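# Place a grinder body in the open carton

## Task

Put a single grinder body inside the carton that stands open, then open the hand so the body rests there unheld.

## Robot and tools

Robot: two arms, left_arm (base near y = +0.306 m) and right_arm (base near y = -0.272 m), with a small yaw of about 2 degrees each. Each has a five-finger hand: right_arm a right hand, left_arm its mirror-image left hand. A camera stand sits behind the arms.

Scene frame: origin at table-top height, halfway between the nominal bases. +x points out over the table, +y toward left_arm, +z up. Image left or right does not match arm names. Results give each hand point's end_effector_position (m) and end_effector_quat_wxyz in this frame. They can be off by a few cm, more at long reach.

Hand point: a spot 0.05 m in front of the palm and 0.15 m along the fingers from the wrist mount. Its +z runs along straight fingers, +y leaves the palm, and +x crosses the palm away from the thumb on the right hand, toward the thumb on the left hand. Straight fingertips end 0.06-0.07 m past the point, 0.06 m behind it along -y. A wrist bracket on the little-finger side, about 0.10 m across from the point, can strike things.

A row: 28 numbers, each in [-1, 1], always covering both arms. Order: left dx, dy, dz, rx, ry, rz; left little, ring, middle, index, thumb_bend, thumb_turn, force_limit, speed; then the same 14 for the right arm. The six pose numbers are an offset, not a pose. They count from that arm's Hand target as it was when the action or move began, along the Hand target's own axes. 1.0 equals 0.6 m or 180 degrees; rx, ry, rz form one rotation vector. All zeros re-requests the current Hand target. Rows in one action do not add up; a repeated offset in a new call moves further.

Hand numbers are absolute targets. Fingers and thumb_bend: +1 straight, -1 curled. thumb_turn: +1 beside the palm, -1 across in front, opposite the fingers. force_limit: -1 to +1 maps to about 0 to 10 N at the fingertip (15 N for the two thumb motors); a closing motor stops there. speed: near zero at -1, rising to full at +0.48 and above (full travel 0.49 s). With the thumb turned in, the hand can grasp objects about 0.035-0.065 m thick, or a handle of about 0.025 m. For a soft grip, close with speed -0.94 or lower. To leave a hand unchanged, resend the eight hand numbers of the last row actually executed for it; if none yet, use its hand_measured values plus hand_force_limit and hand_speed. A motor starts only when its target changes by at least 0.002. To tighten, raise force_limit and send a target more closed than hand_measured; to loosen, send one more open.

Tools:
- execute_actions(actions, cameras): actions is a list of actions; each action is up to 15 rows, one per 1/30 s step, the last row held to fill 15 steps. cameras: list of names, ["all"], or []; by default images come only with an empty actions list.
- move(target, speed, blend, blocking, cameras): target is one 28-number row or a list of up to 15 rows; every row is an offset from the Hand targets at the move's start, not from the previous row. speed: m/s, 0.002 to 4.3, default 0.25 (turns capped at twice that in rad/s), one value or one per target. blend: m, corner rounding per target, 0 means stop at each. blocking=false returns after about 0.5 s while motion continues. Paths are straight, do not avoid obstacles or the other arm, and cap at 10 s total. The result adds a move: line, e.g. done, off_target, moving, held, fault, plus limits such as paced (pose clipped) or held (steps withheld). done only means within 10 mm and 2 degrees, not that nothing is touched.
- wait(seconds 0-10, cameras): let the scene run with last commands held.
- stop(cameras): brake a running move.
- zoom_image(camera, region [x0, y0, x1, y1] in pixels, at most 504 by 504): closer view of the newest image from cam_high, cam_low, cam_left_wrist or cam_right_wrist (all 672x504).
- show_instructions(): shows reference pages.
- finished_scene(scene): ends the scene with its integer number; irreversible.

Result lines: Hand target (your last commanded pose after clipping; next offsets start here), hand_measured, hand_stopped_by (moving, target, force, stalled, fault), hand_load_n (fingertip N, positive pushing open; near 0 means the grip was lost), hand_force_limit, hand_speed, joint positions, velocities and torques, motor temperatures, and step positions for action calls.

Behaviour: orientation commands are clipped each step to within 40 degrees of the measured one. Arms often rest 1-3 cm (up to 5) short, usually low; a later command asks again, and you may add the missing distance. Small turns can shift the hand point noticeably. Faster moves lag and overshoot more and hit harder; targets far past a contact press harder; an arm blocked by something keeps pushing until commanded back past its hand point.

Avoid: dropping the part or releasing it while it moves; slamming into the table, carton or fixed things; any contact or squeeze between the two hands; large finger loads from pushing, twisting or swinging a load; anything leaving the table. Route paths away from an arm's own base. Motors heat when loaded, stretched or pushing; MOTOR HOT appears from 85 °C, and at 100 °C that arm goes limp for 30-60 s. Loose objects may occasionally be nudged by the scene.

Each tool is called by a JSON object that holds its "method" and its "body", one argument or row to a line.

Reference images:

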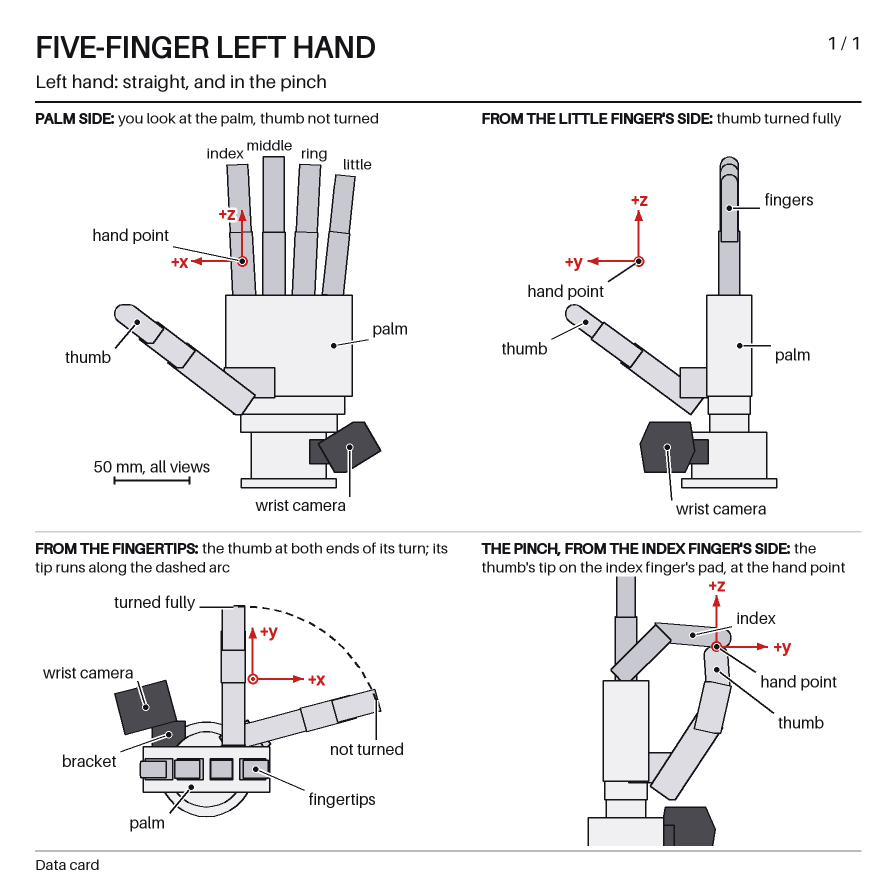

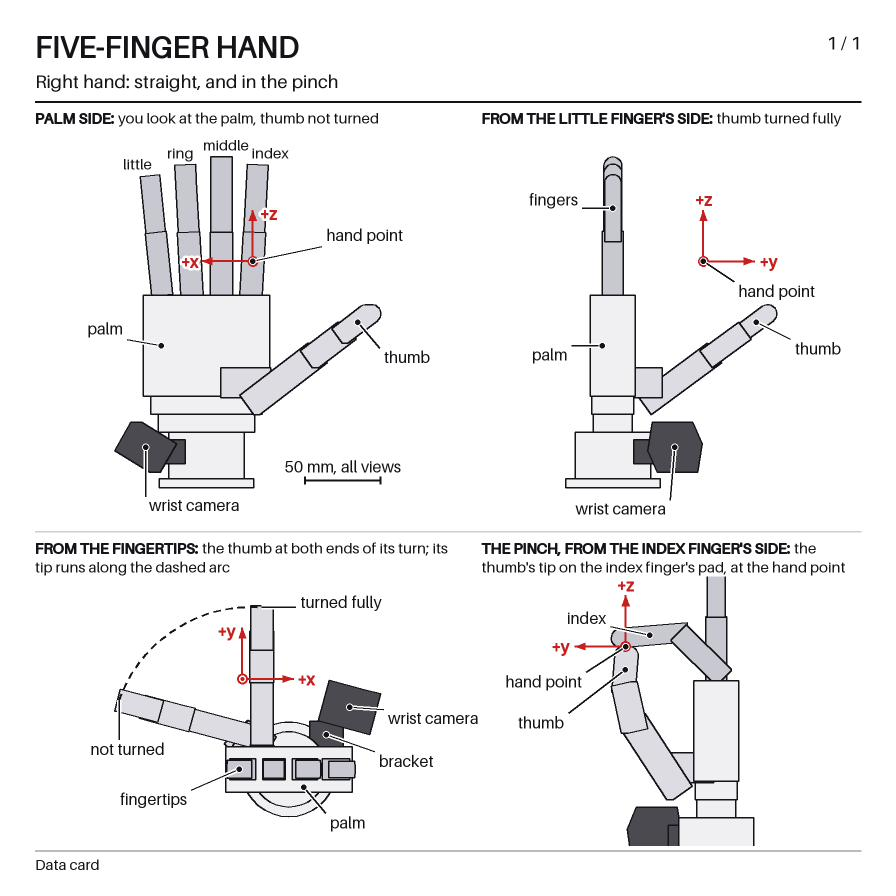

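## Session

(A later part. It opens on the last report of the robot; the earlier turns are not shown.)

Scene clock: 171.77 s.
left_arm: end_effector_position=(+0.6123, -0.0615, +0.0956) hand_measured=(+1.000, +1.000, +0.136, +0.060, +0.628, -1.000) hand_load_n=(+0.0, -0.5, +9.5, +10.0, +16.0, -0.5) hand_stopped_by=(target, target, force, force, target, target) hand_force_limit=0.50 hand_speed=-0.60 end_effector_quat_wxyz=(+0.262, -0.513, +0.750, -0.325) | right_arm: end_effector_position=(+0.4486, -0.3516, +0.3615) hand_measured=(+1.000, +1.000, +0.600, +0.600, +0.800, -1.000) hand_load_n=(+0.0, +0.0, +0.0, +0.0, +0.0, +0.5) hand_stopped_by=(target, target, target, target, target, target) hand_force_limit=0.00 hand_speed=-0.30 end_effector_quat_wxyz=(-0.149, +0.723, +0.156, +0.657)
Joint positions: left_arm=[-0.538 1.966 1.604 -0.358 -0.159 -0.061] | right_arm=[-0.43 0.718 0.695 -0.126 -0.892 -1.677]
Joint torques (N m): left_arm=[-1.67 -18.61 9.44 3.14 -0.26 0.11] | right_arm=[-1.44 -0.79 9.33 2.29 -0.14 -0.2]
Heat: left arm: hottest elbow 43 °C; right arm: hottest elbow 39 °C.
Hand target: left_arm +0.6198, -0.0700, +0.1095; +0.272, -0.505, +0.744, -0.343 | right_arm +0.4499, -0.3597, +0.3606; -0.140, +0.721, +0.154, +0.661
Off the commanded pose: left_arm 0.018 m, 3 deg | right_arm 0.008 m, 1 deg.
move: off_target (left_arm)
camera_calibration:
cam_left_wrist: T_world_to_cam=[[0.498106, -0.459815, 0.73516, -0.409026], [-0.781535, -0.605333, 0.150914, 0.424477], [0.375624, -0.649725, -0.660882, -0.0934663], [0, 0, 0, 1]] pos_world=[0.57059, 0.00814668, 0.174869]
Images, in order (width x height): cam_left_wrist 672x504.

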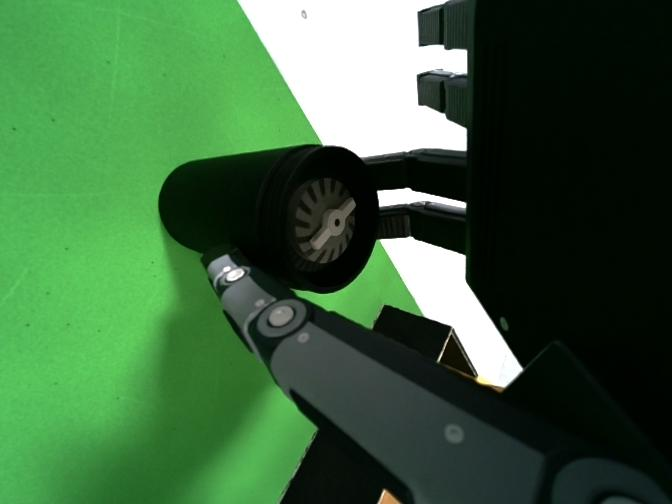

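{"method": "move", "body": {
  "target": [0.0009,0.012,0.0094,0,0,0,1,1,-0.4,-0.4,0.62,-1,0.5,-0.6,0,0,0,0,0,0,1,1,0.6,0.6,0.8,-1,0,-0.3],
  "speed": 0.05
}}

Scene clock: 173.73 s.
left_arm: end_effector_position=(+0.6139, -0.0624, +0.0951) hand_measured=(+1.000, +1.000, +0.136, +0.060, +0.628, -1.000) hand_load_n=(+0.0, +0.0, +9.5, +9.5, +16.0, -1.0) hand_stopped_by=(target, target, force, force, target, target) hand_force_limit=0.50 hand_speed=-0.60 end_effector_quat_wxyz=(+0.264, -0.512, +0.748, -0.331) | right_arm: end_effector_position=(+0.4486, -0.3516, +0.3615) hand_measured=(+1.000, +1.000, +0.600, +0.600, +0.800, -1.000) hand_load_n=(+0.0, +0.0, +0.0, +0.0, +0.0, +0.5) hand_stopped_by=(target, target, target, target, target, target) hand_force_limit=0.00 hand_speed=-0.30 end_effector_quat_wxyz=(-0.149, +0.723, +0.156, +0.657)
Joint positions: left_arm=[-0.538 1.966 1.596 -0.337 -0.159 -0.06] | right_arm=[-0.43 0.718 0.695 -0.126 -0.892 -1.677]
Joint torques (N m): left_arm=[-1.61 -17.85 9.1 3.1 -0.25 0.12] | right_arm=[-1.44 -0.85 9.35 2.29 -0.14 -0.2]
Heat: left arm: hottest elbow 43 °C; right arm: hottest elbow 39 °C.
Hand target: left_arm +0.6199, -0.0700, +0.1004; +0.272, -0.505, +0.744, -0.343 | right_arm +0.4499, -0.3597, +0.3606; -0.140, +0.721, +0.154, +0.661
Off the commanded pose: left_arm 0.011 m, 2 deg | right_arm 0.008 m, 1 deg.
move: off_target (left_arm)

{"method": "move", "body": {
  "target": [
    [0,0,0,0,0,0,1,1,0.5,0.5,1,-1,0.5,-0.6,0,0,0,0,0,0,1,1,1,1,1,-1,0,-0.3],
    [-0.0193,-0.1925,-0.1315,0,0,0,1,1,0.5,0.5,1,-1,0.5,-0.6,0,0,0,0,0,0,1,1,1,1,1,-1,0,-0.3],
    [-0.4773,-0.0577,-0.6383,0,0,0,1,1,0.5,0.5,1,-1,0.5,-0.6,-0.1153,-0.2637,0.4025,0,0,0,1,1,1,1,1,-1,0,-0.3]
  ],
  "speed": [0.1,0.1,0.3],
  "blend": [0,0.02,0],
  "cameras": ["cam_high","cam_right_wrist"]
}}

{"method": "zoom_image", "body": {
  "camera": "cam_high",
  "region": [220, 220, 400, 380]
}}

Scene clock: 186.53 s.
left_arm: end_effector_position=(+0.4497, +0.2738, +0.3735) hand_measured=(+1.000, +1.000, +0.500, +0.500, +1.000, -1.000) hand_load_n=(+0.0, -0.5, +0.0, +0.0, +0.0, +0.0) hand_stopped_by=(target, target, target, target, target, target) hand_force_limit=0.50 hand_speed=-0.60 end_effector_quat_wxyz=(+0.267, -0.505, +0.745, -0.344) | right_arm: end_effector_position=(+0.5832, -0.1328, +0.2401) hand_measured=(+1.000, +1.000, +1.000, +1.000, +1.000, -1.000) hand_load_n=(+0.0, +0.0, +0.0, +0.0, +0.0, +0.0) hand_stopped_by=(target, target, target, target, target, target) hand_force_limit=0.00 hand_speed=-0.30 end_effector_quat_wxyz=(-0.132, +0.742, +0.155, +0.639)
Joint positions: left_arm=[0.041 1.249 1.459 -0.918 0.303 0.314] | right_arm=[0.365 1.258 0.703 0.404 -0.077 -1.585]
Joint torques (N m): left_arm=[-0.44 -8.06 10.29 1.31 0.24 0.14] | right_arm=[0.79 -7.24 13.59 2.66 0.1 -0.06]
Heat: left arm: hottest elbow 43 °C; right arm: hottest elbow 40 °C.
Hand target: left_arm +0.4499, +0.2800, +0.3803; +0.272, -0.505, +0.744, -0.343 | right_arm +0.5996, -0.1199, +0.2702; -0.140, +0.721, +0.154, +0.661
Off the commanded pose: left_arm 0.009 m, 1 deg | right_arm 0.037 m, 4 deg.
move: off_target (right_arm)
camera_calibration:
cam_right_wrist: T_world_to_cam=[[0.374284, -0.890793, 0.257681, -0.401971], [-0.496991, -0.427296, -0.755261, 0.412822], [0.782887, 0.154617, -0.602646, -0.17331], [0, 0, 0, 1]] pos_world=[0.491302, -0.154879, 0.310925]
Images, in order (width x height): cam_high 672x504, cam_right_wrist 672x504.

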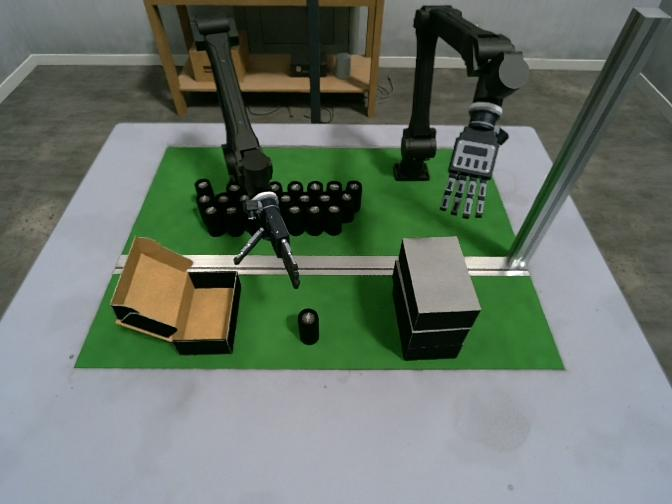

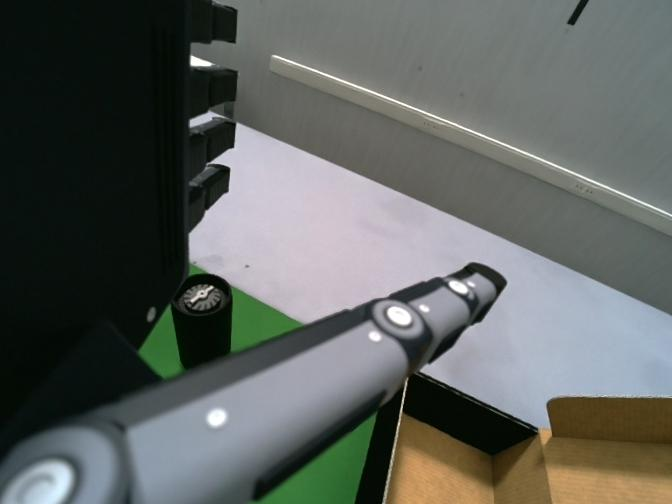

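Scaled by 2.800 from the camera's 672x504 image, which has a finer 960x720 frame.

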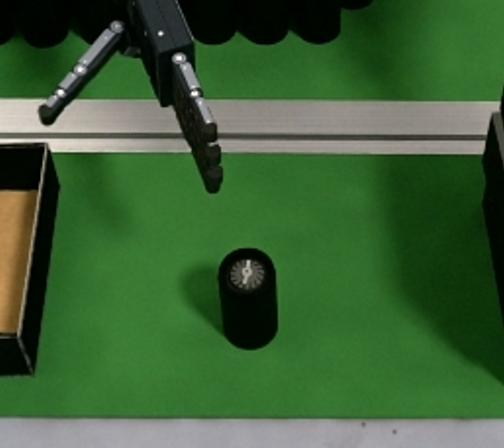

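{"method": "move", "body": {
  "target": [0,0,0,0,0,0,1,1,0.5,0.5,1,-1,0.5,-0.6,-0.1483,-0.0963,0.1245,0,0,0,1,1,1,1,1,-1,0,-0.3],
  "speed": 0.15,
  "cameras": ["cam_high","cam_right_wrist"]
}}

Scene clock: 192.77 s.
left_arm: end_effector_position=(+0.4497, +0.2739, +0.3735) hand_measured=(+1.000, +1.000, +0.500, +0.500, +1.000, -1.000) hand_load_n=(+0.0, +0.0, +0.0, +0.0, +0.0, +0.0) hand_stopped_by=(target, target, target, target, target, target) hand_force_limit=0.50 hand_speed=-0.60 end_effector_quat_wxyz=(+0.267, -0.505, +0.745, -0.344) | right_arm: end_effector_position=(+0.6232, -0.0567, +0.1531) hand_measured=(+1.000, +1.000, +1.000, +1.000, +1.000, -1.000) hand_load_n=(+0.0, +0.0, +0.0, +0.0, +0.0, +0.0) hand_stopped_by=(target, target, target, target, target, target) hand_force_limit=0.00 hand_speed=-0.30 end_effector_quat_wxyz=(-0.129, +0.740, +0.157, +0.642)
Joint positions: left_arm=[0.041 1.249 1.459 -0.918 0.303 0.315] | right_arm=[0.502 1.613 0.774 0.695 0.062 -1.573]
Joint torques (N m): left_arm=[-0.38 -8 10.29 1.33 0.24 0.14] | right_arm=[0.85 -11.34 11.25 2.62 0.13 -0.07]
Heat: left arm: hottest elbow 43 °C; right arm: hottest elbow 41 °C.
Hand target: left_arm +0.4499, +0.2800, +0.3803; +0.272, -0.505, +0.744, -0.343 | right_arm +0.6370, -0.0403, +0.1749; -0.140, +0.721, +0.154, +0.661
Off the commanded pose: left_arm 0.009 m, 1 deg | right_arm 0.031 m, 3 deg.
move: off_target (right_arm)
camera_calibration:
cam_right_wrist: T_world_to_cam=[[0.371046, -0.889799, 0.265674, -0.325818], [-0.490768, -0.430778, -0.757349, 0.395729], [0.788335, 0.150626, -0.596523, -0.273339], [0, 0, 0, 1]] pos_world=[0.530587, -0.0782687, 0.223213]
Images, in order (width x height): cam_high 672x504, cam_right_wrist 672x504.

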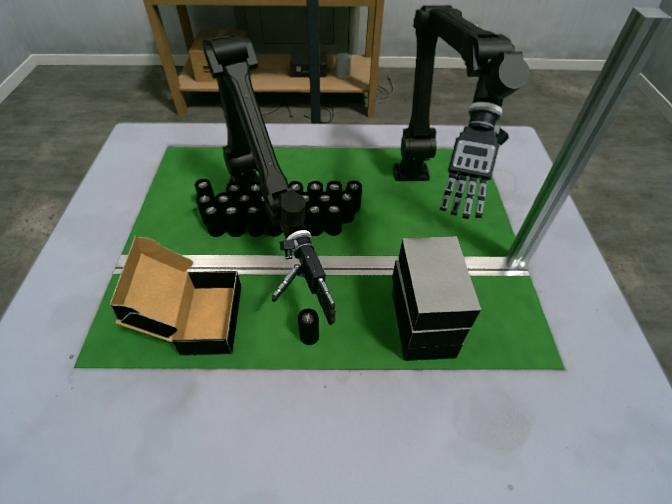

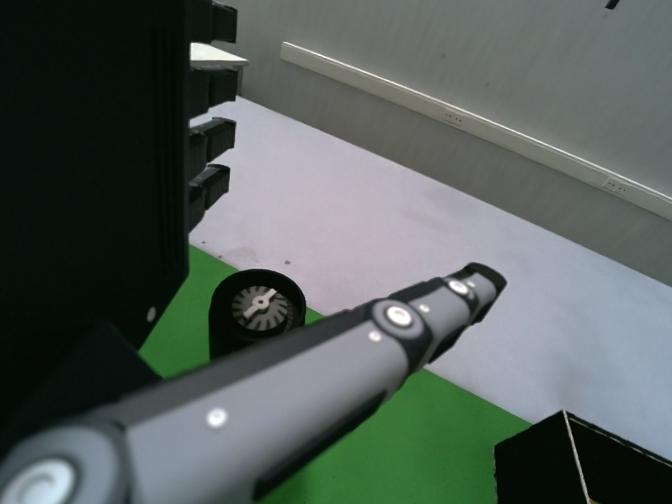

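{"method": "move", "body": {
  "target": [0,0,0,0,0,0,1,1,0.5,0.5,1,-1,0.5,-0.6,-0.015,-0.0172,0.0163,0,0,0,1,1,1,1,1,-1,0,-0.3],
  "speed": 0.1,
  "cameras": ["cam_right_wrist"]
}}

Scene clock: 198.97 s.
left_arm: end_effector_position=(+0.4497, +0.2739, +0.3735) hand_measured=(+1.000, +1.000, +0.500, +0.500, +1.000, -1.000) hand_load_n=(+0.0, +0.0, +0.0, +0.0, +0.0, +0.0) hand_stopped_by=(target, target, target, target, target, target) hand_force_limit=0.50 hand_speed=-0.60 end_effector_quat_wxyz=(+0.267, -0.505, +0.745, -0.344) | right_arm: end_effector_position=(+0.6278, -0.0446, +0.1459) hand_measured=(+1.000, +1.000, +1.000, +1.000, +1.000, -1.000) hand_load_n=(+0.0, +0.0, -0.5, +0.0, +0.0, +0.0) hand_stopped_by=(target, target, target, target, target, target) hand_force_limit=0.00 hand_speed=-0.30 end_effector_quat_wxyz=(-0.128, +0.739, +0.157, +0.643)
Joint positions: left_arm=[0.041 1.249 1.459 -0.918 0.303 0.315] | right_arm=[0.523 1.652 0.795 0.717 0.083 -1.572]
Joint torques (N m): left_arm=[-0.38 -8.06 10.28 1.35 0.24 0.13] | right_arm=[0.91 -11.63 11.08 2.65 0.13 -0.06]
Heat: left arm: hottest elbow 44 °C; right arm: hottest elbow 41 °C.
Hand target: left_arm +0.4499, +0.2800, +0.3803; +0.272, -0.505, +0.744, -0.343 | right_arm +0.6410, -0.0270, +0.1653; -0.140, +0.721, +0.154, +0.661
Off the commanded pose: left_arm 0.009 m, 1 deg | right_arm 0.029 m, 3 deg.
move: off_target (right_arm)
camera_calibration:
cam_right_wrist: T_world_to_cam=[[0.36933, -0.890085, 0.267103, -0.313943], [-0.488144, -0.430394, -0.75926, 0.396366], [0.790766, 0.150033, -0.593447, -0.285101], [0, 0, 0, 1]] pos_world=[0.534881, -0.0660676, 0.215607]
Images, in order (width x height): cam_right_wrist 672x504.

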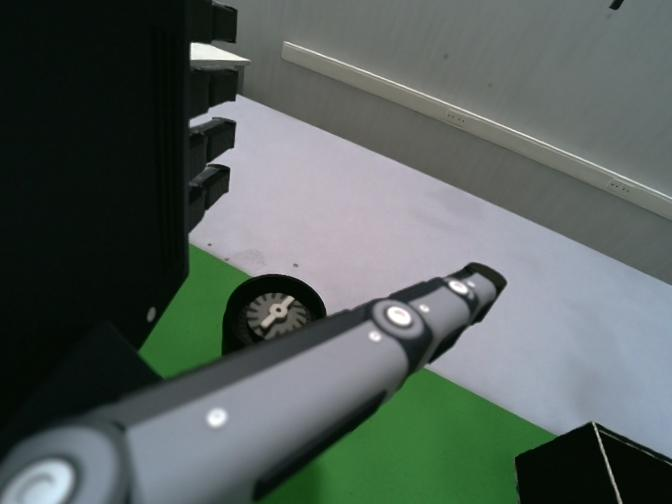

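{"method": "move", "body": {
  "target": [0,0,0,0,0,0,1,1,0.5,0.5,1,-1,0.5,-0.6,-0.156,0,0.0137,0,0,0,1,1,1,1,1,-1,0,-0.3],
  "speed": 0.08,
  "cameras": ["cam_right_wrist","cam_high"]
}}

{"method": "zoom_image", "body": {
  "camera": "cam_high",
  "region": [220, 220, 400, 380]
}}

Scene clock: 204.67 s.
left_arm: end_effector_position=(+0.4497, +0.2739, +0.3735) hand_measured=(+1.000, +1.000, +0.500, +0.500, +1.000, -1.000) hand_load_n=(+0.0, +0.0, +0.0, +0.0, +0.0, +0.0) hand_stopped_by=(target, target, target, target, target, target) hand_force_limit=0.50 hand_speed=-0.60 end_effector_quat_wxyz=(+0.267, -0.505, +0.745, -0.344) | right_arm: end_effector_position=(+0.6378, -0.0392, +0.0664) hand_measured=(+1.000, +1.000, +1.000, +1.000, +1.000, -1.000) hand_load_n=(+0.0, +0.0, +0.0, +0.0, +0.0, +0.5) hand_stopped_by=(target, target, target, target, target, target) hand_force_limit=0.00 hand_speed=-0.30 end_effector_quat_wxyz=(-0.131, +0.730, +0.154, +0.652)
Joint positions: left_arm=[0.041 1.249 1.459 -0.918 0.303 0.315] | right_arm=[0.523 1.895 0.795 0.985 0.083 -1.571]
Joint torques (N m): left_arm=[-0.32 -8.06 10.29 1.32 0.25 0.14] | right_arm=[0.85 -13.39 6.78 2.7 0.11 -0.07]
Heat: left arm: hottest elbow 44 °C; right arm: hottest elbow 41 °C.
Hand target: left_arm +0.4499, +0.2800, +0.3803; +0.272, -0.505, +0.744, -0.343 | right_arm +0.6410, -0.0271, +0.0713; -0.140, +0.721, +0.154, +0.661
Off the commanded pose: left_arm 0.009 m, 1 deg | right_arm 0.013 m, 2 deg.
move: off_target (right_arm)
camera_calibration:
cam_right_wrist: T_world_to_cam=[[0.363229, -0.893427, 0.264297, -0.28771], [-0.470679, -0.420771, -0.775509, 0.333487], [0.804069, 0.157288, -0.573353, -0.350561], [0, 0, 0, 1]] pos_world=[0.543344, -0.0615874, 0.133668]
Images, in order (width x height): cam_high 672x504, cam_right_wrist 672x504.

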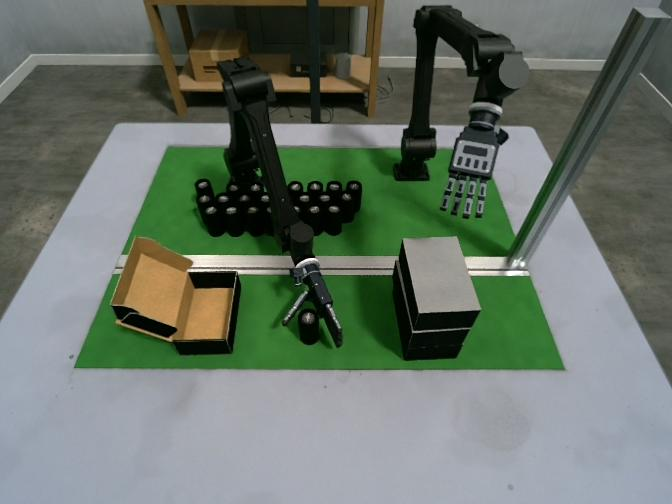

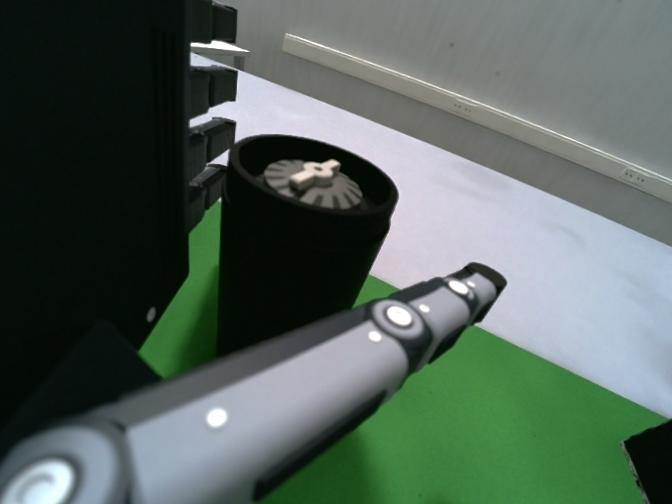

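Scaled by 2.800 from the camera's 672x504 image, which has a finer 960x720 frame.

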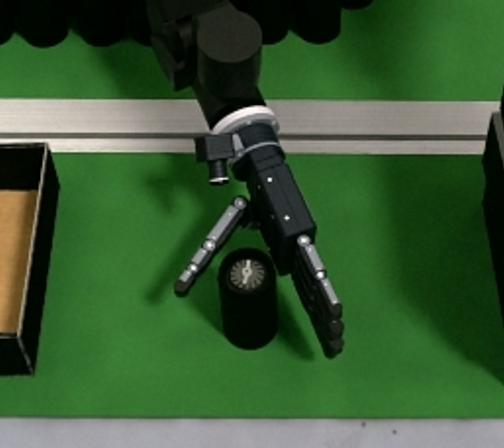

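{"method": "move", "body": {
  "target": [
    [0,0,0,0,0,0,1,1,0.5,0.5,1,-1,0.5,-0.6,-0.03,0.0217,0.0067,0,0,0,1,1,1,1,1,-1,0,-0.3],
    [0,0,0,0,0,0,1,1,0.5,0.5,1,-1,0.5,-0.6,-0.03,0.0217,0.0067,0,0,0,0.25,0.25,0.25,0.25,0.5,-1,0.1,-0.4],
    [0,0,0,0,0,0,1,1,0.5,0.5,1,-1,0.5,-0.6,-0.03,0.0217,0.0067,0,0,0,-0.5,-0.5,-0.5,-0.5,0.1,-1,0.25,-0.6]
  ],
  "speed": 0.06,
  "cameras": ["cam_right_wrist","cam_high"]
}}

{"method": "zoom_image", "body": {
  "camera": "cam_high",
  "region": [220, 220, 400, 380]
}}

Scene clock: 212.63 s.
left_arm: end_effector_position=(+0.4497, +0.2739, +0.3735) hand_measured=(+1.000, +1.000, +0.500, +0.500, +1.000, -1.000) hand_load_n=(+0.0, +0.0, +0.0, +0.0, +0.0, +0.0) hand_stopped_by=(target, target, target, target, target, target) hand_force_limit=0.50 hand_speed=-0.60 end_effector_quat_wxyz=(+0.267, -0.505, +0.745, -0.344) | right_arm: end_effector_position=(+0.6382, -0.0385, +0.0474) hand_measured=(-0.406, -0.260, -0.110, -0.076, +0.324, -1.000) hand_load_n=(+7.5, +0.5, +0.0, +2.0, +11.5, +8.5) hand_stopped_by=(force, force, force, force, force, target) hand_force_limit=0.25 hand_speed=-0.60 end_effector_quat_wxyz=(-0.138, +0.729, +0.159, +0.651)
Joint positions: left_arm=[0.041 1.249 1.459 -0.918 0.303 0.315] | right_arm=[0.516 1.947 0.795 1.038 0.059 -1.57]
Joint torques (N m): left_arm=[-0.32 -8.06 10.3 1.31 0.24 0.14] | right_arm=[-0.73 -13.57 6.98 2.41 -0.04 -0.12]
Heat: left arm: hottest elbow 44 °C; right arm: hottest elbow 41 °C.
Hand target: left_arm +0.4499, +0.2800, +0.3803; +0.272, -0.505, +0.744, -0.343 | right_arm +0.6486, -0.0382, +0.0530; -0.140, +0.721, +0.154, +0.661
Off the commanded pose: left_arm 0.009 m, 1 deg | right_arm 0.012 m, 2 deg.
move: off_target (right_arm); target 2's new numbers were sent with right_arm's hand 0.014 m and 2 deg from that target; target 3's new numbers were sent with right_arm's hand 0.013 m and 2 deg from that target
camera_calibration:
cam_right_wrist: T_world_to_cam=[[0.379122, -0.887909, 0.260545, -0.291931], [-0.46466, -0.426165, -0.776192, 0.315247], [0.800223, 0.173206, -0.574145, -0.358768], [0, 0, 0, 1]] pos_world=[0.544254, -0.0627197, 0.114769]
Images, in order (width x height): cam_high 672x504, cam_right_wrist 672x504.

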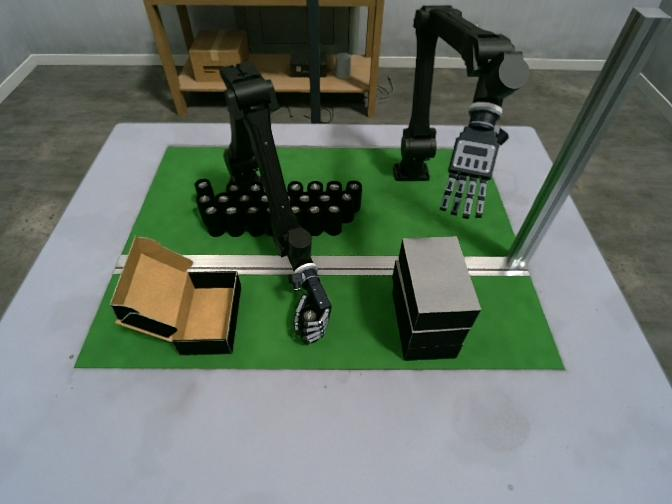

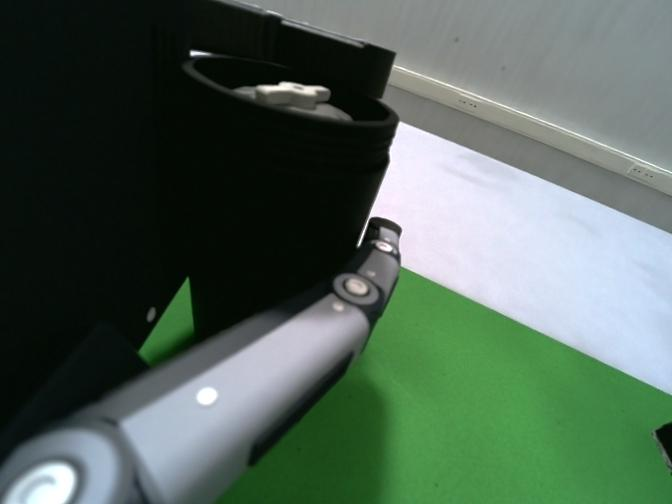

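Scaled by 2.800 from the camera's 672x504 image, which has a finer 960x720 frame.

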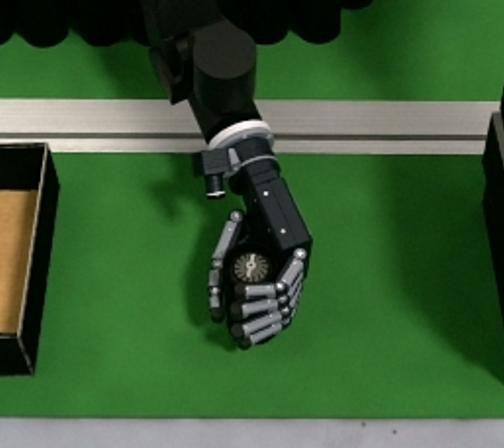

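{"method": "move", "body": {
  "target": [0,0,0,0,0,0,1,1,0.5,0.5,1,-1,0.5,-0.6,0,0,0,0,0,0,-0.5,-0.65,-0.65,-0.65,0.1,-1,0.3,-0.7],
  "speed": 0.06,
  "cameras": ["cam_right_wrist"]
}}

Scene clock: 214.80 s.
left_arm: end_effector_position=(+0.4497, +0.2739, +0.3735) hand_measured=(+1.000, +1.000, +0.500, +0.500, +1.000, -1.000) hand_load_n=(+0.0, +0.0, +0.0, +0.0, +0.0, +0.0) hand_stopped_by=(target, target, target, target, target, target) hand_force_limit=0.50 hand_speed=-0.60 end_effector_quat_wxyz=(+0.267, -0.505, +0.745, -0.344) | right_arm: end_effector_position=(+0.6380, -0.0383, +0.0467) hand_measured=(-0.408, -0.310, -0.242, -0.128, +0.326, -1.000) hand_load_n=(+0.0, +5.5, +11.5, +2.0, +18.0, +6.0) hand_stopped_by=(force, force, force, force, force, target) hand_force_limit=0.30 hand_speed=-0.70 end_effector_quat_wxyz=(-0.139, +0.730, +0.160, +0.650)
Joint positions: left_arm=[0.041 1.249 1.459 -0.918 0.303 0.315] | right_arm=[0.516 1.949 0.795 1.038 0.058 -1.569]
Joint torques (N m): left_arm=[-0.32 -8.12 10.29 1.33 0.24 0.14] | right_arm=[-0.73 -13.74 6.97 2.4 0 -0.13]
Heat: left arm: hottest elbow 44 °C; right arm: hottest elbow 41 °C.
Hand target: left_arm +0.4499, +0.2800, +0.3803; +0.272, -0.505, +0.744, -0.343 | right_arm +0.6486, -0.0382, +0.0529; -0.140, +0.721, +0.154, +0.661
Off the commanded pose: left_arm 0.009 m, 1 deg | right_arm 0.012 m, 2 deg.
move: off_target (right_arm)
camera_calibration:
cam_right_wrist: T_world_to_cam=[[0.380398, -0.887608, 0.259709, -0.292269], [-0.465346, -0.426385, -0.77566, 0.315125], [0.799218, 0.174206, -0.575241, -0.358395], [0, 0, 0, 1]] pos_world=[0.544257, -0.0626218, 0.114171]
Images, in order (width x height): cam_right_wrist 672x504.

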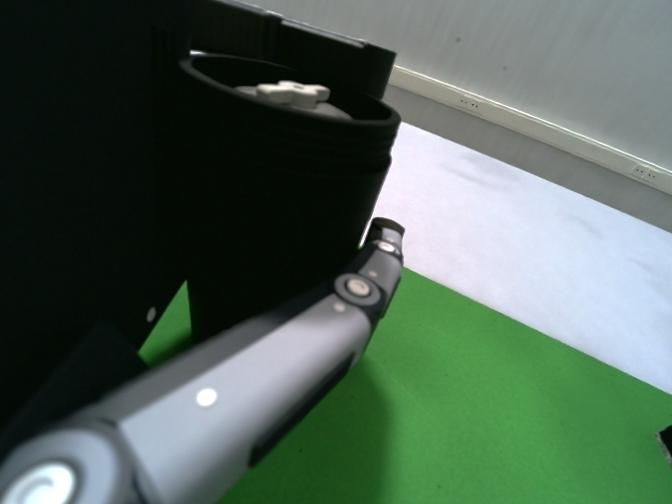

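{"method": "move", "body": {
  "target": [
    [0,0,0,0,0,0,1,1,0.5,0.5,1,-1,0.5,-0.6,0.4,0,-0.0363,0,0,0,-0.5,-0.65,-0.65,-0.65,0.1,-1,0.3,-0.7],
    [0,0,0,0,0,0,1,1,0.5,0.5,1,-1,0.5,-0.6,0.3855,0.3522,-0.3167,-0.2617,-0.0625,0.5278,-0.5,-0.65,-0.65,-0.65,0.1,-1,0.3,-0.7]
  ],
  "speed": [0.12,0.25],
  "blend": [0.03,0],
  "cameras": ["cam_right_wrist","cam_high"]
}}

{"method": "zoom_image", "body": {
  "camera": "cam_high",
  "region": [90, 200, 290, 380]
}}

Scene clock: 235.70 s.
left_arm: end_effector_position=(+0.4497, +0.2739, +0.3735) hand_measured=(+1.000, +1.000, +0.500, +0.500, +1.000, -1.000) hand_load_n=(+0.0, +0.0, +0.0, +0.0, +0.0, +0.0) hand_stopped_by=(target, target, target, target, target, target) hand_force_limit=0.50 hand_speed=-0.60 end_effector_quat_wxyz=(+0.267, -0.505, +0.745, -0.344) | right_arm: end_effector_position=(+0.5601, -0.2923, +0.2592) hand_measured=(-0.408, -0.310, -0.242, -0.128, +0.326, -1.000) hand_load_n=(+0.5, +5.5, +11.5, +2.0, +18.0, +6.0) hand_stopped_by=(force, force, force, force, force, target) hand_force_limit=0.30 hand_speed=-0.70 end_effector_quat_wxyz=(-0.266, +0.662, -0.651, +0.262)
Joint positions: left_arm=[0.041 1.249 1.459 -0.918 0.303 0.315] | right_arm=[-0.089 1.34 1.288 -0.759 -0.095 -0.1]
Joint torques (N m): left_arm=[-0.38 -8.06 10.28 1.35 0.24 0.14] | right_arm=[-0.97 -10.87 16.55 0.92 -0.09 -0.04]
Heat: left arm: hottest elbow 44 °C; right arm: hottest elbow 41 °C.
Hand target: left_arm +0.4499, +0.2800, +0.3803; +0.272, -0.505, +0.744, -0.343 | right_arm +0.5800, -0.2995, +0.3002; -0.287, +0.647, -0.646, +0.288
Off the commanded pose: left_arm 0.009 m, 1 deg | right_arm 0.046 m, 4 deg.
move: off_target (right_arm)
camera_calibration:
cam_right_wrist: T_world_to_cam=[[-0.727993, -0.263115, -0.633086, 0.491513], [-0.502685, 0.832775, 0.231936, 0.463215], [0.466192, 0.48709, -0.738518, 0.190653], [0, 0, 0, 1]] pos_world=[0.501788, -0.349295, 0.344534]
Images, in order (width x height): cam_high 672x504, cam_right_wrist 672x504.

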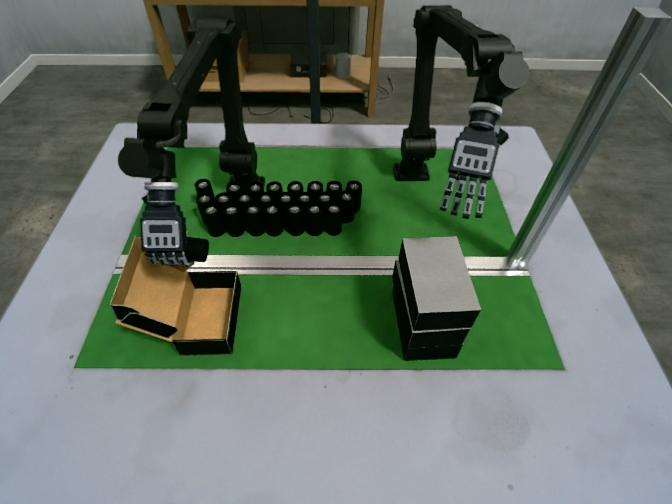

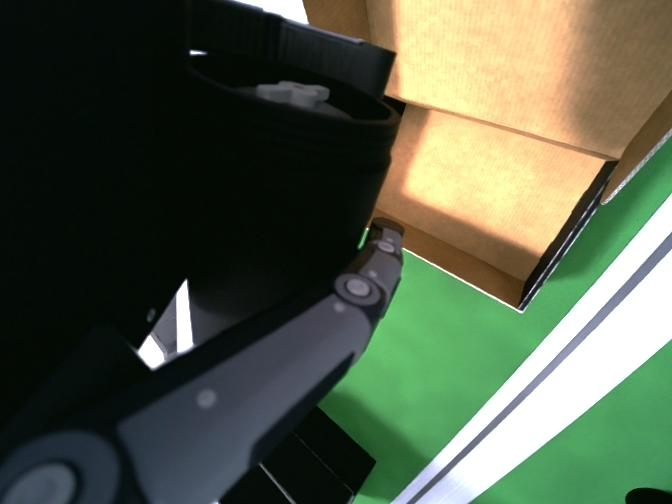

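Scaled by 2.520 from the camera's 672x504 image, which has a finer 960x720 frame.

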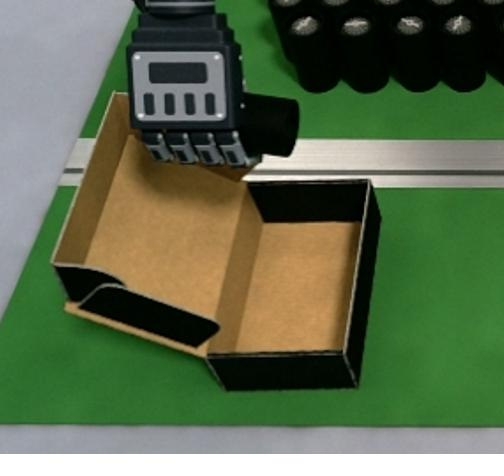

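{"method": "move", "body": {
  "target": [0,0,0,0,0,0,1,1,0.5,0.5,1,-1,0.5,-0.6,0.0108,0.1015,0.1363,0,0,0,-0.5,-0.65,-0.65,-0.65,0.1,-1,0.3,-0.7],
  "speed": 0.12,
  "cameras": ["cam_right_wrist","cam_high"]
}}

{"method": "zoom_image", "body": {
  "camera": "cam_high",
  "region": [90, 200, 290, 380]
}}

Scene clock: 251.00 s.
left_arm: end_effector_position=(+0.4497, +0.2739, +0.3735) hand_measured=(+1.000, +1.000, +0.500, +0.500, +1.000, -1.000) hand_load_n=(+0.0, +0.0, +0.0, -0.5, +0.0, +0.0) hand_stopped_by=(target, target, target, target, target, target) hand_force_limit=0.50 hand_speed=-0.60 end_effector_quat_wxyz=(+0.267, -0.505, +0.745, -0.344) | right_arm: end_effector_position=(+0.5916, -0.2965, +0.1880) hand_measured=(-0.408, -0.310, -0.242, -0.128, +0.326, -1.000) hand_load_n=(+0.5, +6.0, +11.5, +2.5, +17.5, +6.0) hand_stopped_by=(force, force, force, force, force, target) hand_force_limit=0.30 hand_speed=-0.70 end_effector_quat_wxyz=(-0.276, +0.658, -0.647, +0.271)
Joint positions: left_arm=[0.041 1.249 1.459 -0.918 0.303 0.315] | right_arm=[-0.091 1.435 1.182 -0.529 -0.1 -0.1]
Joint torques (N m): left_arm=[-0.32 -8 10.28 1.33 0.24 0.14] | right_arm=[-1.44 -12.81 9.99 2.45 -0.11 -0.07]
Heat: left arm: hottest elbow 44 °C; right arm: hottest elbow 45 °C.
Hand target: left_arm +0.4499, +0.2800, +0.3803; +0.272, -0.505, +0.744, -0.343 | right_arm +0.6002, -0.3063, +0.2005; -0.287, +0.646, -0.646, +0.288
Off the commanded pose: left_arm 0.009 m, 1 deg | right_arm 0.018 m, 3 deg.
move: off_target (right_arm)
camera_calibration:
cam_right_wrist: T_world_to_cam=[[-0.709062, -0.262993, -0.654267, 0.461086], [-0.509675, 0.832346, 0.217786, 0.505806], [0.4873, 0.487888, -0.724226, 0.110584], [0, 0, 0, 1]] pos_world=[0.530848, -0.353697, 0.271603]
Images, in order (width x height): cam_high 672x504, cam_right_wrist 672x504.

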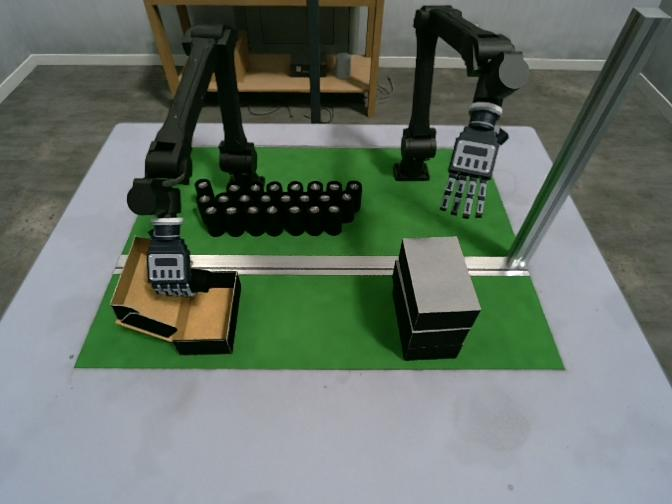

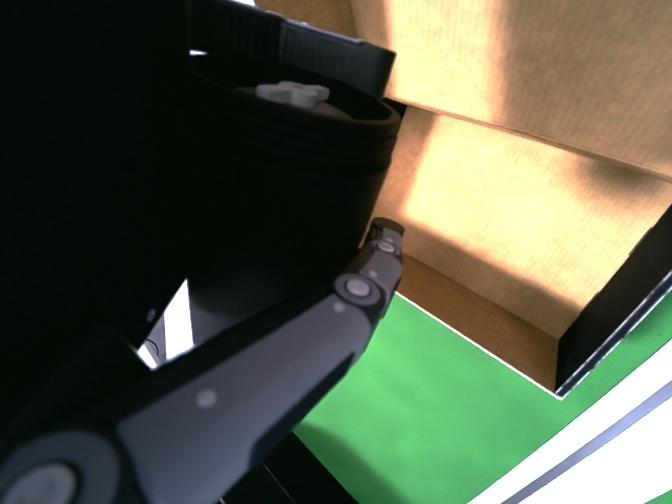

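Scaled by 2.520 from the camera's 672x504 image, which has a finer 960x720 frame.

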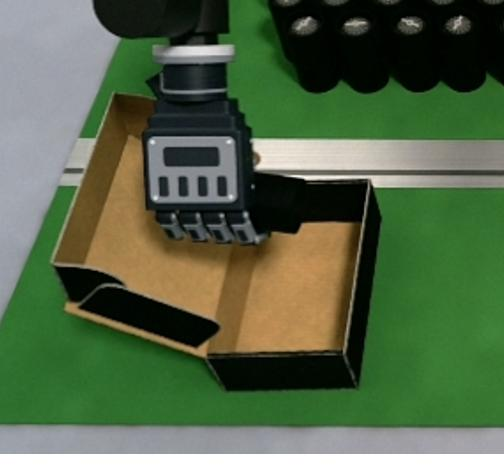

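{"method": "move", "body": {
  "target": [0,0,0,0,0,0,1,1,0.5,0.5,1,-1,0.5,-0.6,0,0.153,0.1288,0,0,0,-0.5,-0.65,-0.65,-0.65,0.1,-1,0.3,-0.7],
  "speed": 0.1,
  "cameras": ["cam_right_wrist","cam_high"]
}}

{"method": "zoom_image", "body": {
  "camera": "cam_high",
  "region": [90, 200, 290, 380]
}}

Scene clock: 260.87 s.
left_arm: end_effector_position=(+0.4497, +0.2739, +0.3735) hand_measured=(+1.000, +1.000, +0.500, +0.500, +1.000, -1.000) hand_load_n=(+0.0, +0.0, +0.0, +0.0, +0.0, +0.0) hand_stopped_by=(target, target, target, target, target, target) hand_force_limit=0.50 hand_speed=-0.60 end_effector_quat_wxyz=(+0.267, -0.505, +0.745, -0.344) | right_arm: end_effector_position=(+0.5904, -0.2989, +0.0807) hand_measured=(-0.408, -0.310, -0.242, -0.128, +0.326, -1.000) hand_load_n=(-1.0, +5.5, +11.0, +2.5, +18.0, +6.0) hand_stopped_by=(force, force, force, force, force, target) hand_force_limit=0.30 hand_speed=-0.70 end_effector_quat_wxyz=(-0.282, +0.654, -0.644, +0.281)
Joint positions: left_arm=[0.041 1.249 1.459 -0.918 0.303 0.315] | right_arm=[-0.096 1.538 0.978 -0.198 -0.101 -0.1]
Joint torques (N m): left_arm=[-0.38 -8.06 10.26 1.35 0.24 0.13] | right_arm=[-1.08 -11.69 8.28 2.32 -0.15 -0.08]
Motor temperatures (°C): left_arm=[29 34 45 28 30 28] | right_arm=[30 34 44 32 28 29]
Heat: left arm: hottest elbow 45 °C; right arm: hottest elbow 44 °C.
Hand target: left_arm +0.4499, +0.2800, +0.3803; +0.272, -0.505, +0.744, -0.343 | right_arm +0.5960, -0.3066, +0.0804; -0.287, +0.646, -0.646, +0.288
Off the commanded pose: left_arm 0.009 m, 1 deg | right_arm 0.010 m, 1 deg.
move: done
camera_calibration:
cam_right_wrist: T_world_to_cam=[[-0.693785, -0.262566, -0.670613, 0.381797], [-0.511678, 0.834989, 0.202434, 0.533647], [0.506802, 0.483583, -0.713652, 0.0209792], [0, 0, 0, 1]] pos_world=[0.527308, -0.355488, 0.162982]
Images, in order (width x height): cam_high 672x504, cam_right_wrist 672x504.

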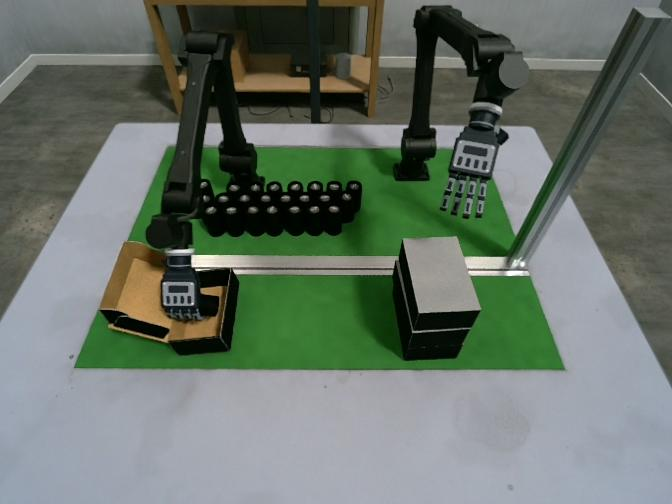

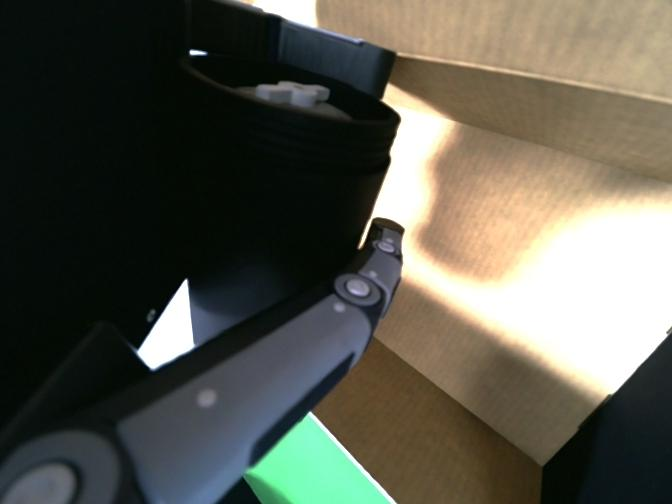

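Scaled by 2.520 from the camera's 672x504 image, which has a finer 960x720 frame.

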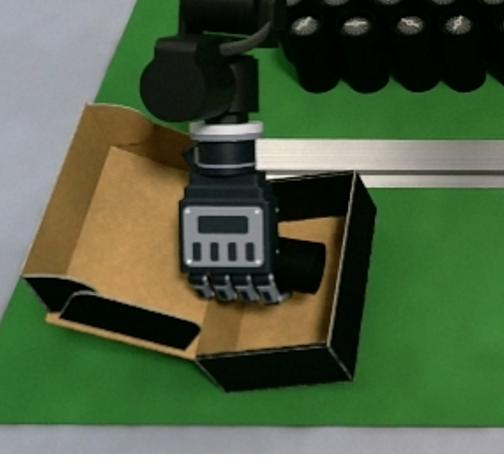

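{"method": "move", "body": {
  "target": [0,0,0,0,0,0,1,1,0.5,0.5,1,-1,0.5,-0.6,-0.0133,-0.0992,-0.0603,0,0,0,-0.5,-0.65,-0.65,-0.65,0.1,-1,0.3,-0.7],
  "speed": 0.1,
  "cameras": ["cam_right_wrist","cam_high"]
}}

{"method": "zoom_image", "body": {
  "camera": "cam_high",
  "region": [90, 220, 250, 370]
}}

Scene clock: 268.83 s.
left_arm: end_effector_position=(+0.4497, +0.2739, +0.3735) hand_measured=(+1.000, +1.000, +0.500, +0.500, +1.000, -1.000) hand_load_n=(+0.0, +0.0, +0.0, +0.0, +0.0, -0.5) hand_stopped_by=(target, target, target, target, target, target) hand_force_limit=0.50 hand_speed=-0.60 end_effector_quat_wxyz=(+0.267, -0.505, +0.745, -0.344) | right_arm: end_effector_position=(+0.5799, -0.2988, +0.1002) hand_measured=(-0.408, -0.310, -0.242, -0.128, +0.326, -1.000) hand_load_n=(+0.0, +5.5, +11.5, +2.0, +18.0, +5.5) hand_stopped_by=(force, force, force, force, force, target) hand_force_limit=0.30 hand_speed=-0.70 end_effector_quat_wxyz=(-0.259, +0.658, -0.659, +0.255)
Joint positions: left_arm=[0.041 1.249 1.459 -0.918 0.303 0.315] | right_arm=[-0.096 1.512 1.038 -0.358 -0.092 -0.092]
Joint torques (N m): left_arm=[-0.38 -8.12 10.29 1.33 0.24 0.13] | right_arm=[0.26 -14.92 14.68 0.9 0.05 -0.02]
Heat: left arm: hottest elbow 45 °C; right arm: hottest elbow 44 °C.
Hand target: left_arm +0.4499, +0.2800, +0.3803; +0.272, -0.505, +0.744, -0.343 | right_arm +0.6091, -0.2985, +0.1488; -0.287, +0.646, -0.646, +0.288
Off the commanded pose: left_arm 0.009 m, 1 deg | right_arm 0.057 m, 5 deg.
move: off_target (right_arm)
camera_calibration:
cam_right_wrist: T_world_to_cam=[[-0.744605, -0.247911, -0.619761, 0.416426], [-0.484702, 0.839181, 0.246658, 0.505451], [0.458942, 0.484062, -0.745021, 0.0711872], [0, 0, 0, 1]] pos_world=[0.522395, -0.355387, 0.186447]
Images, in order (width x height): cam_high 672x504, cam_right_wrist 672x504.

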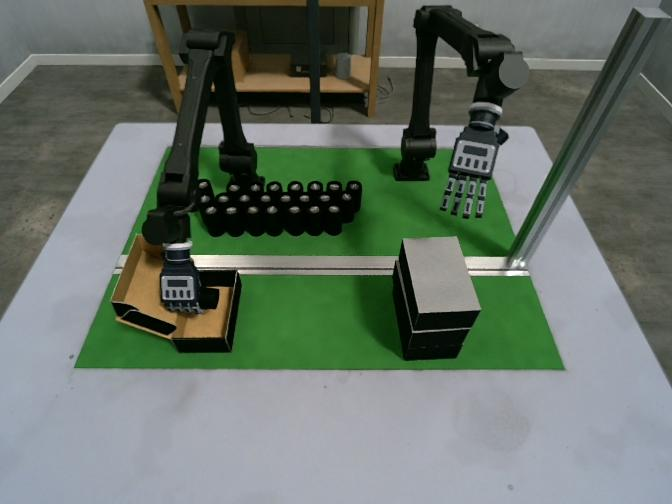

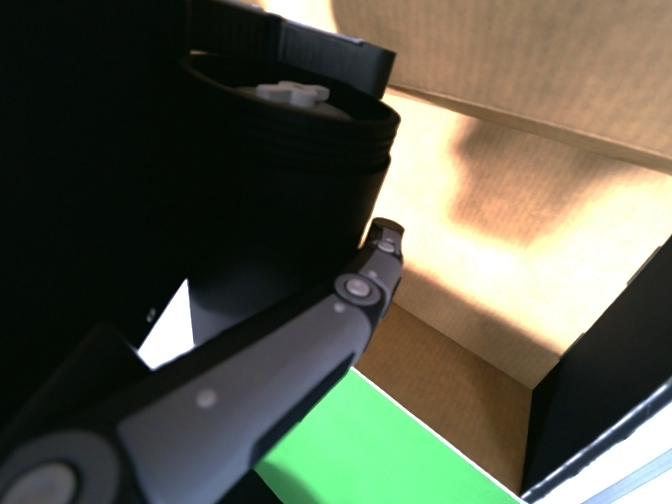

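Scaled by 3.150 from the camera's 672x504 image, which has a finer 960x720 frame.

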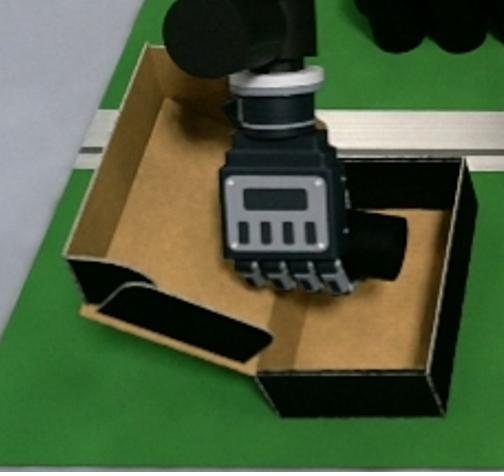

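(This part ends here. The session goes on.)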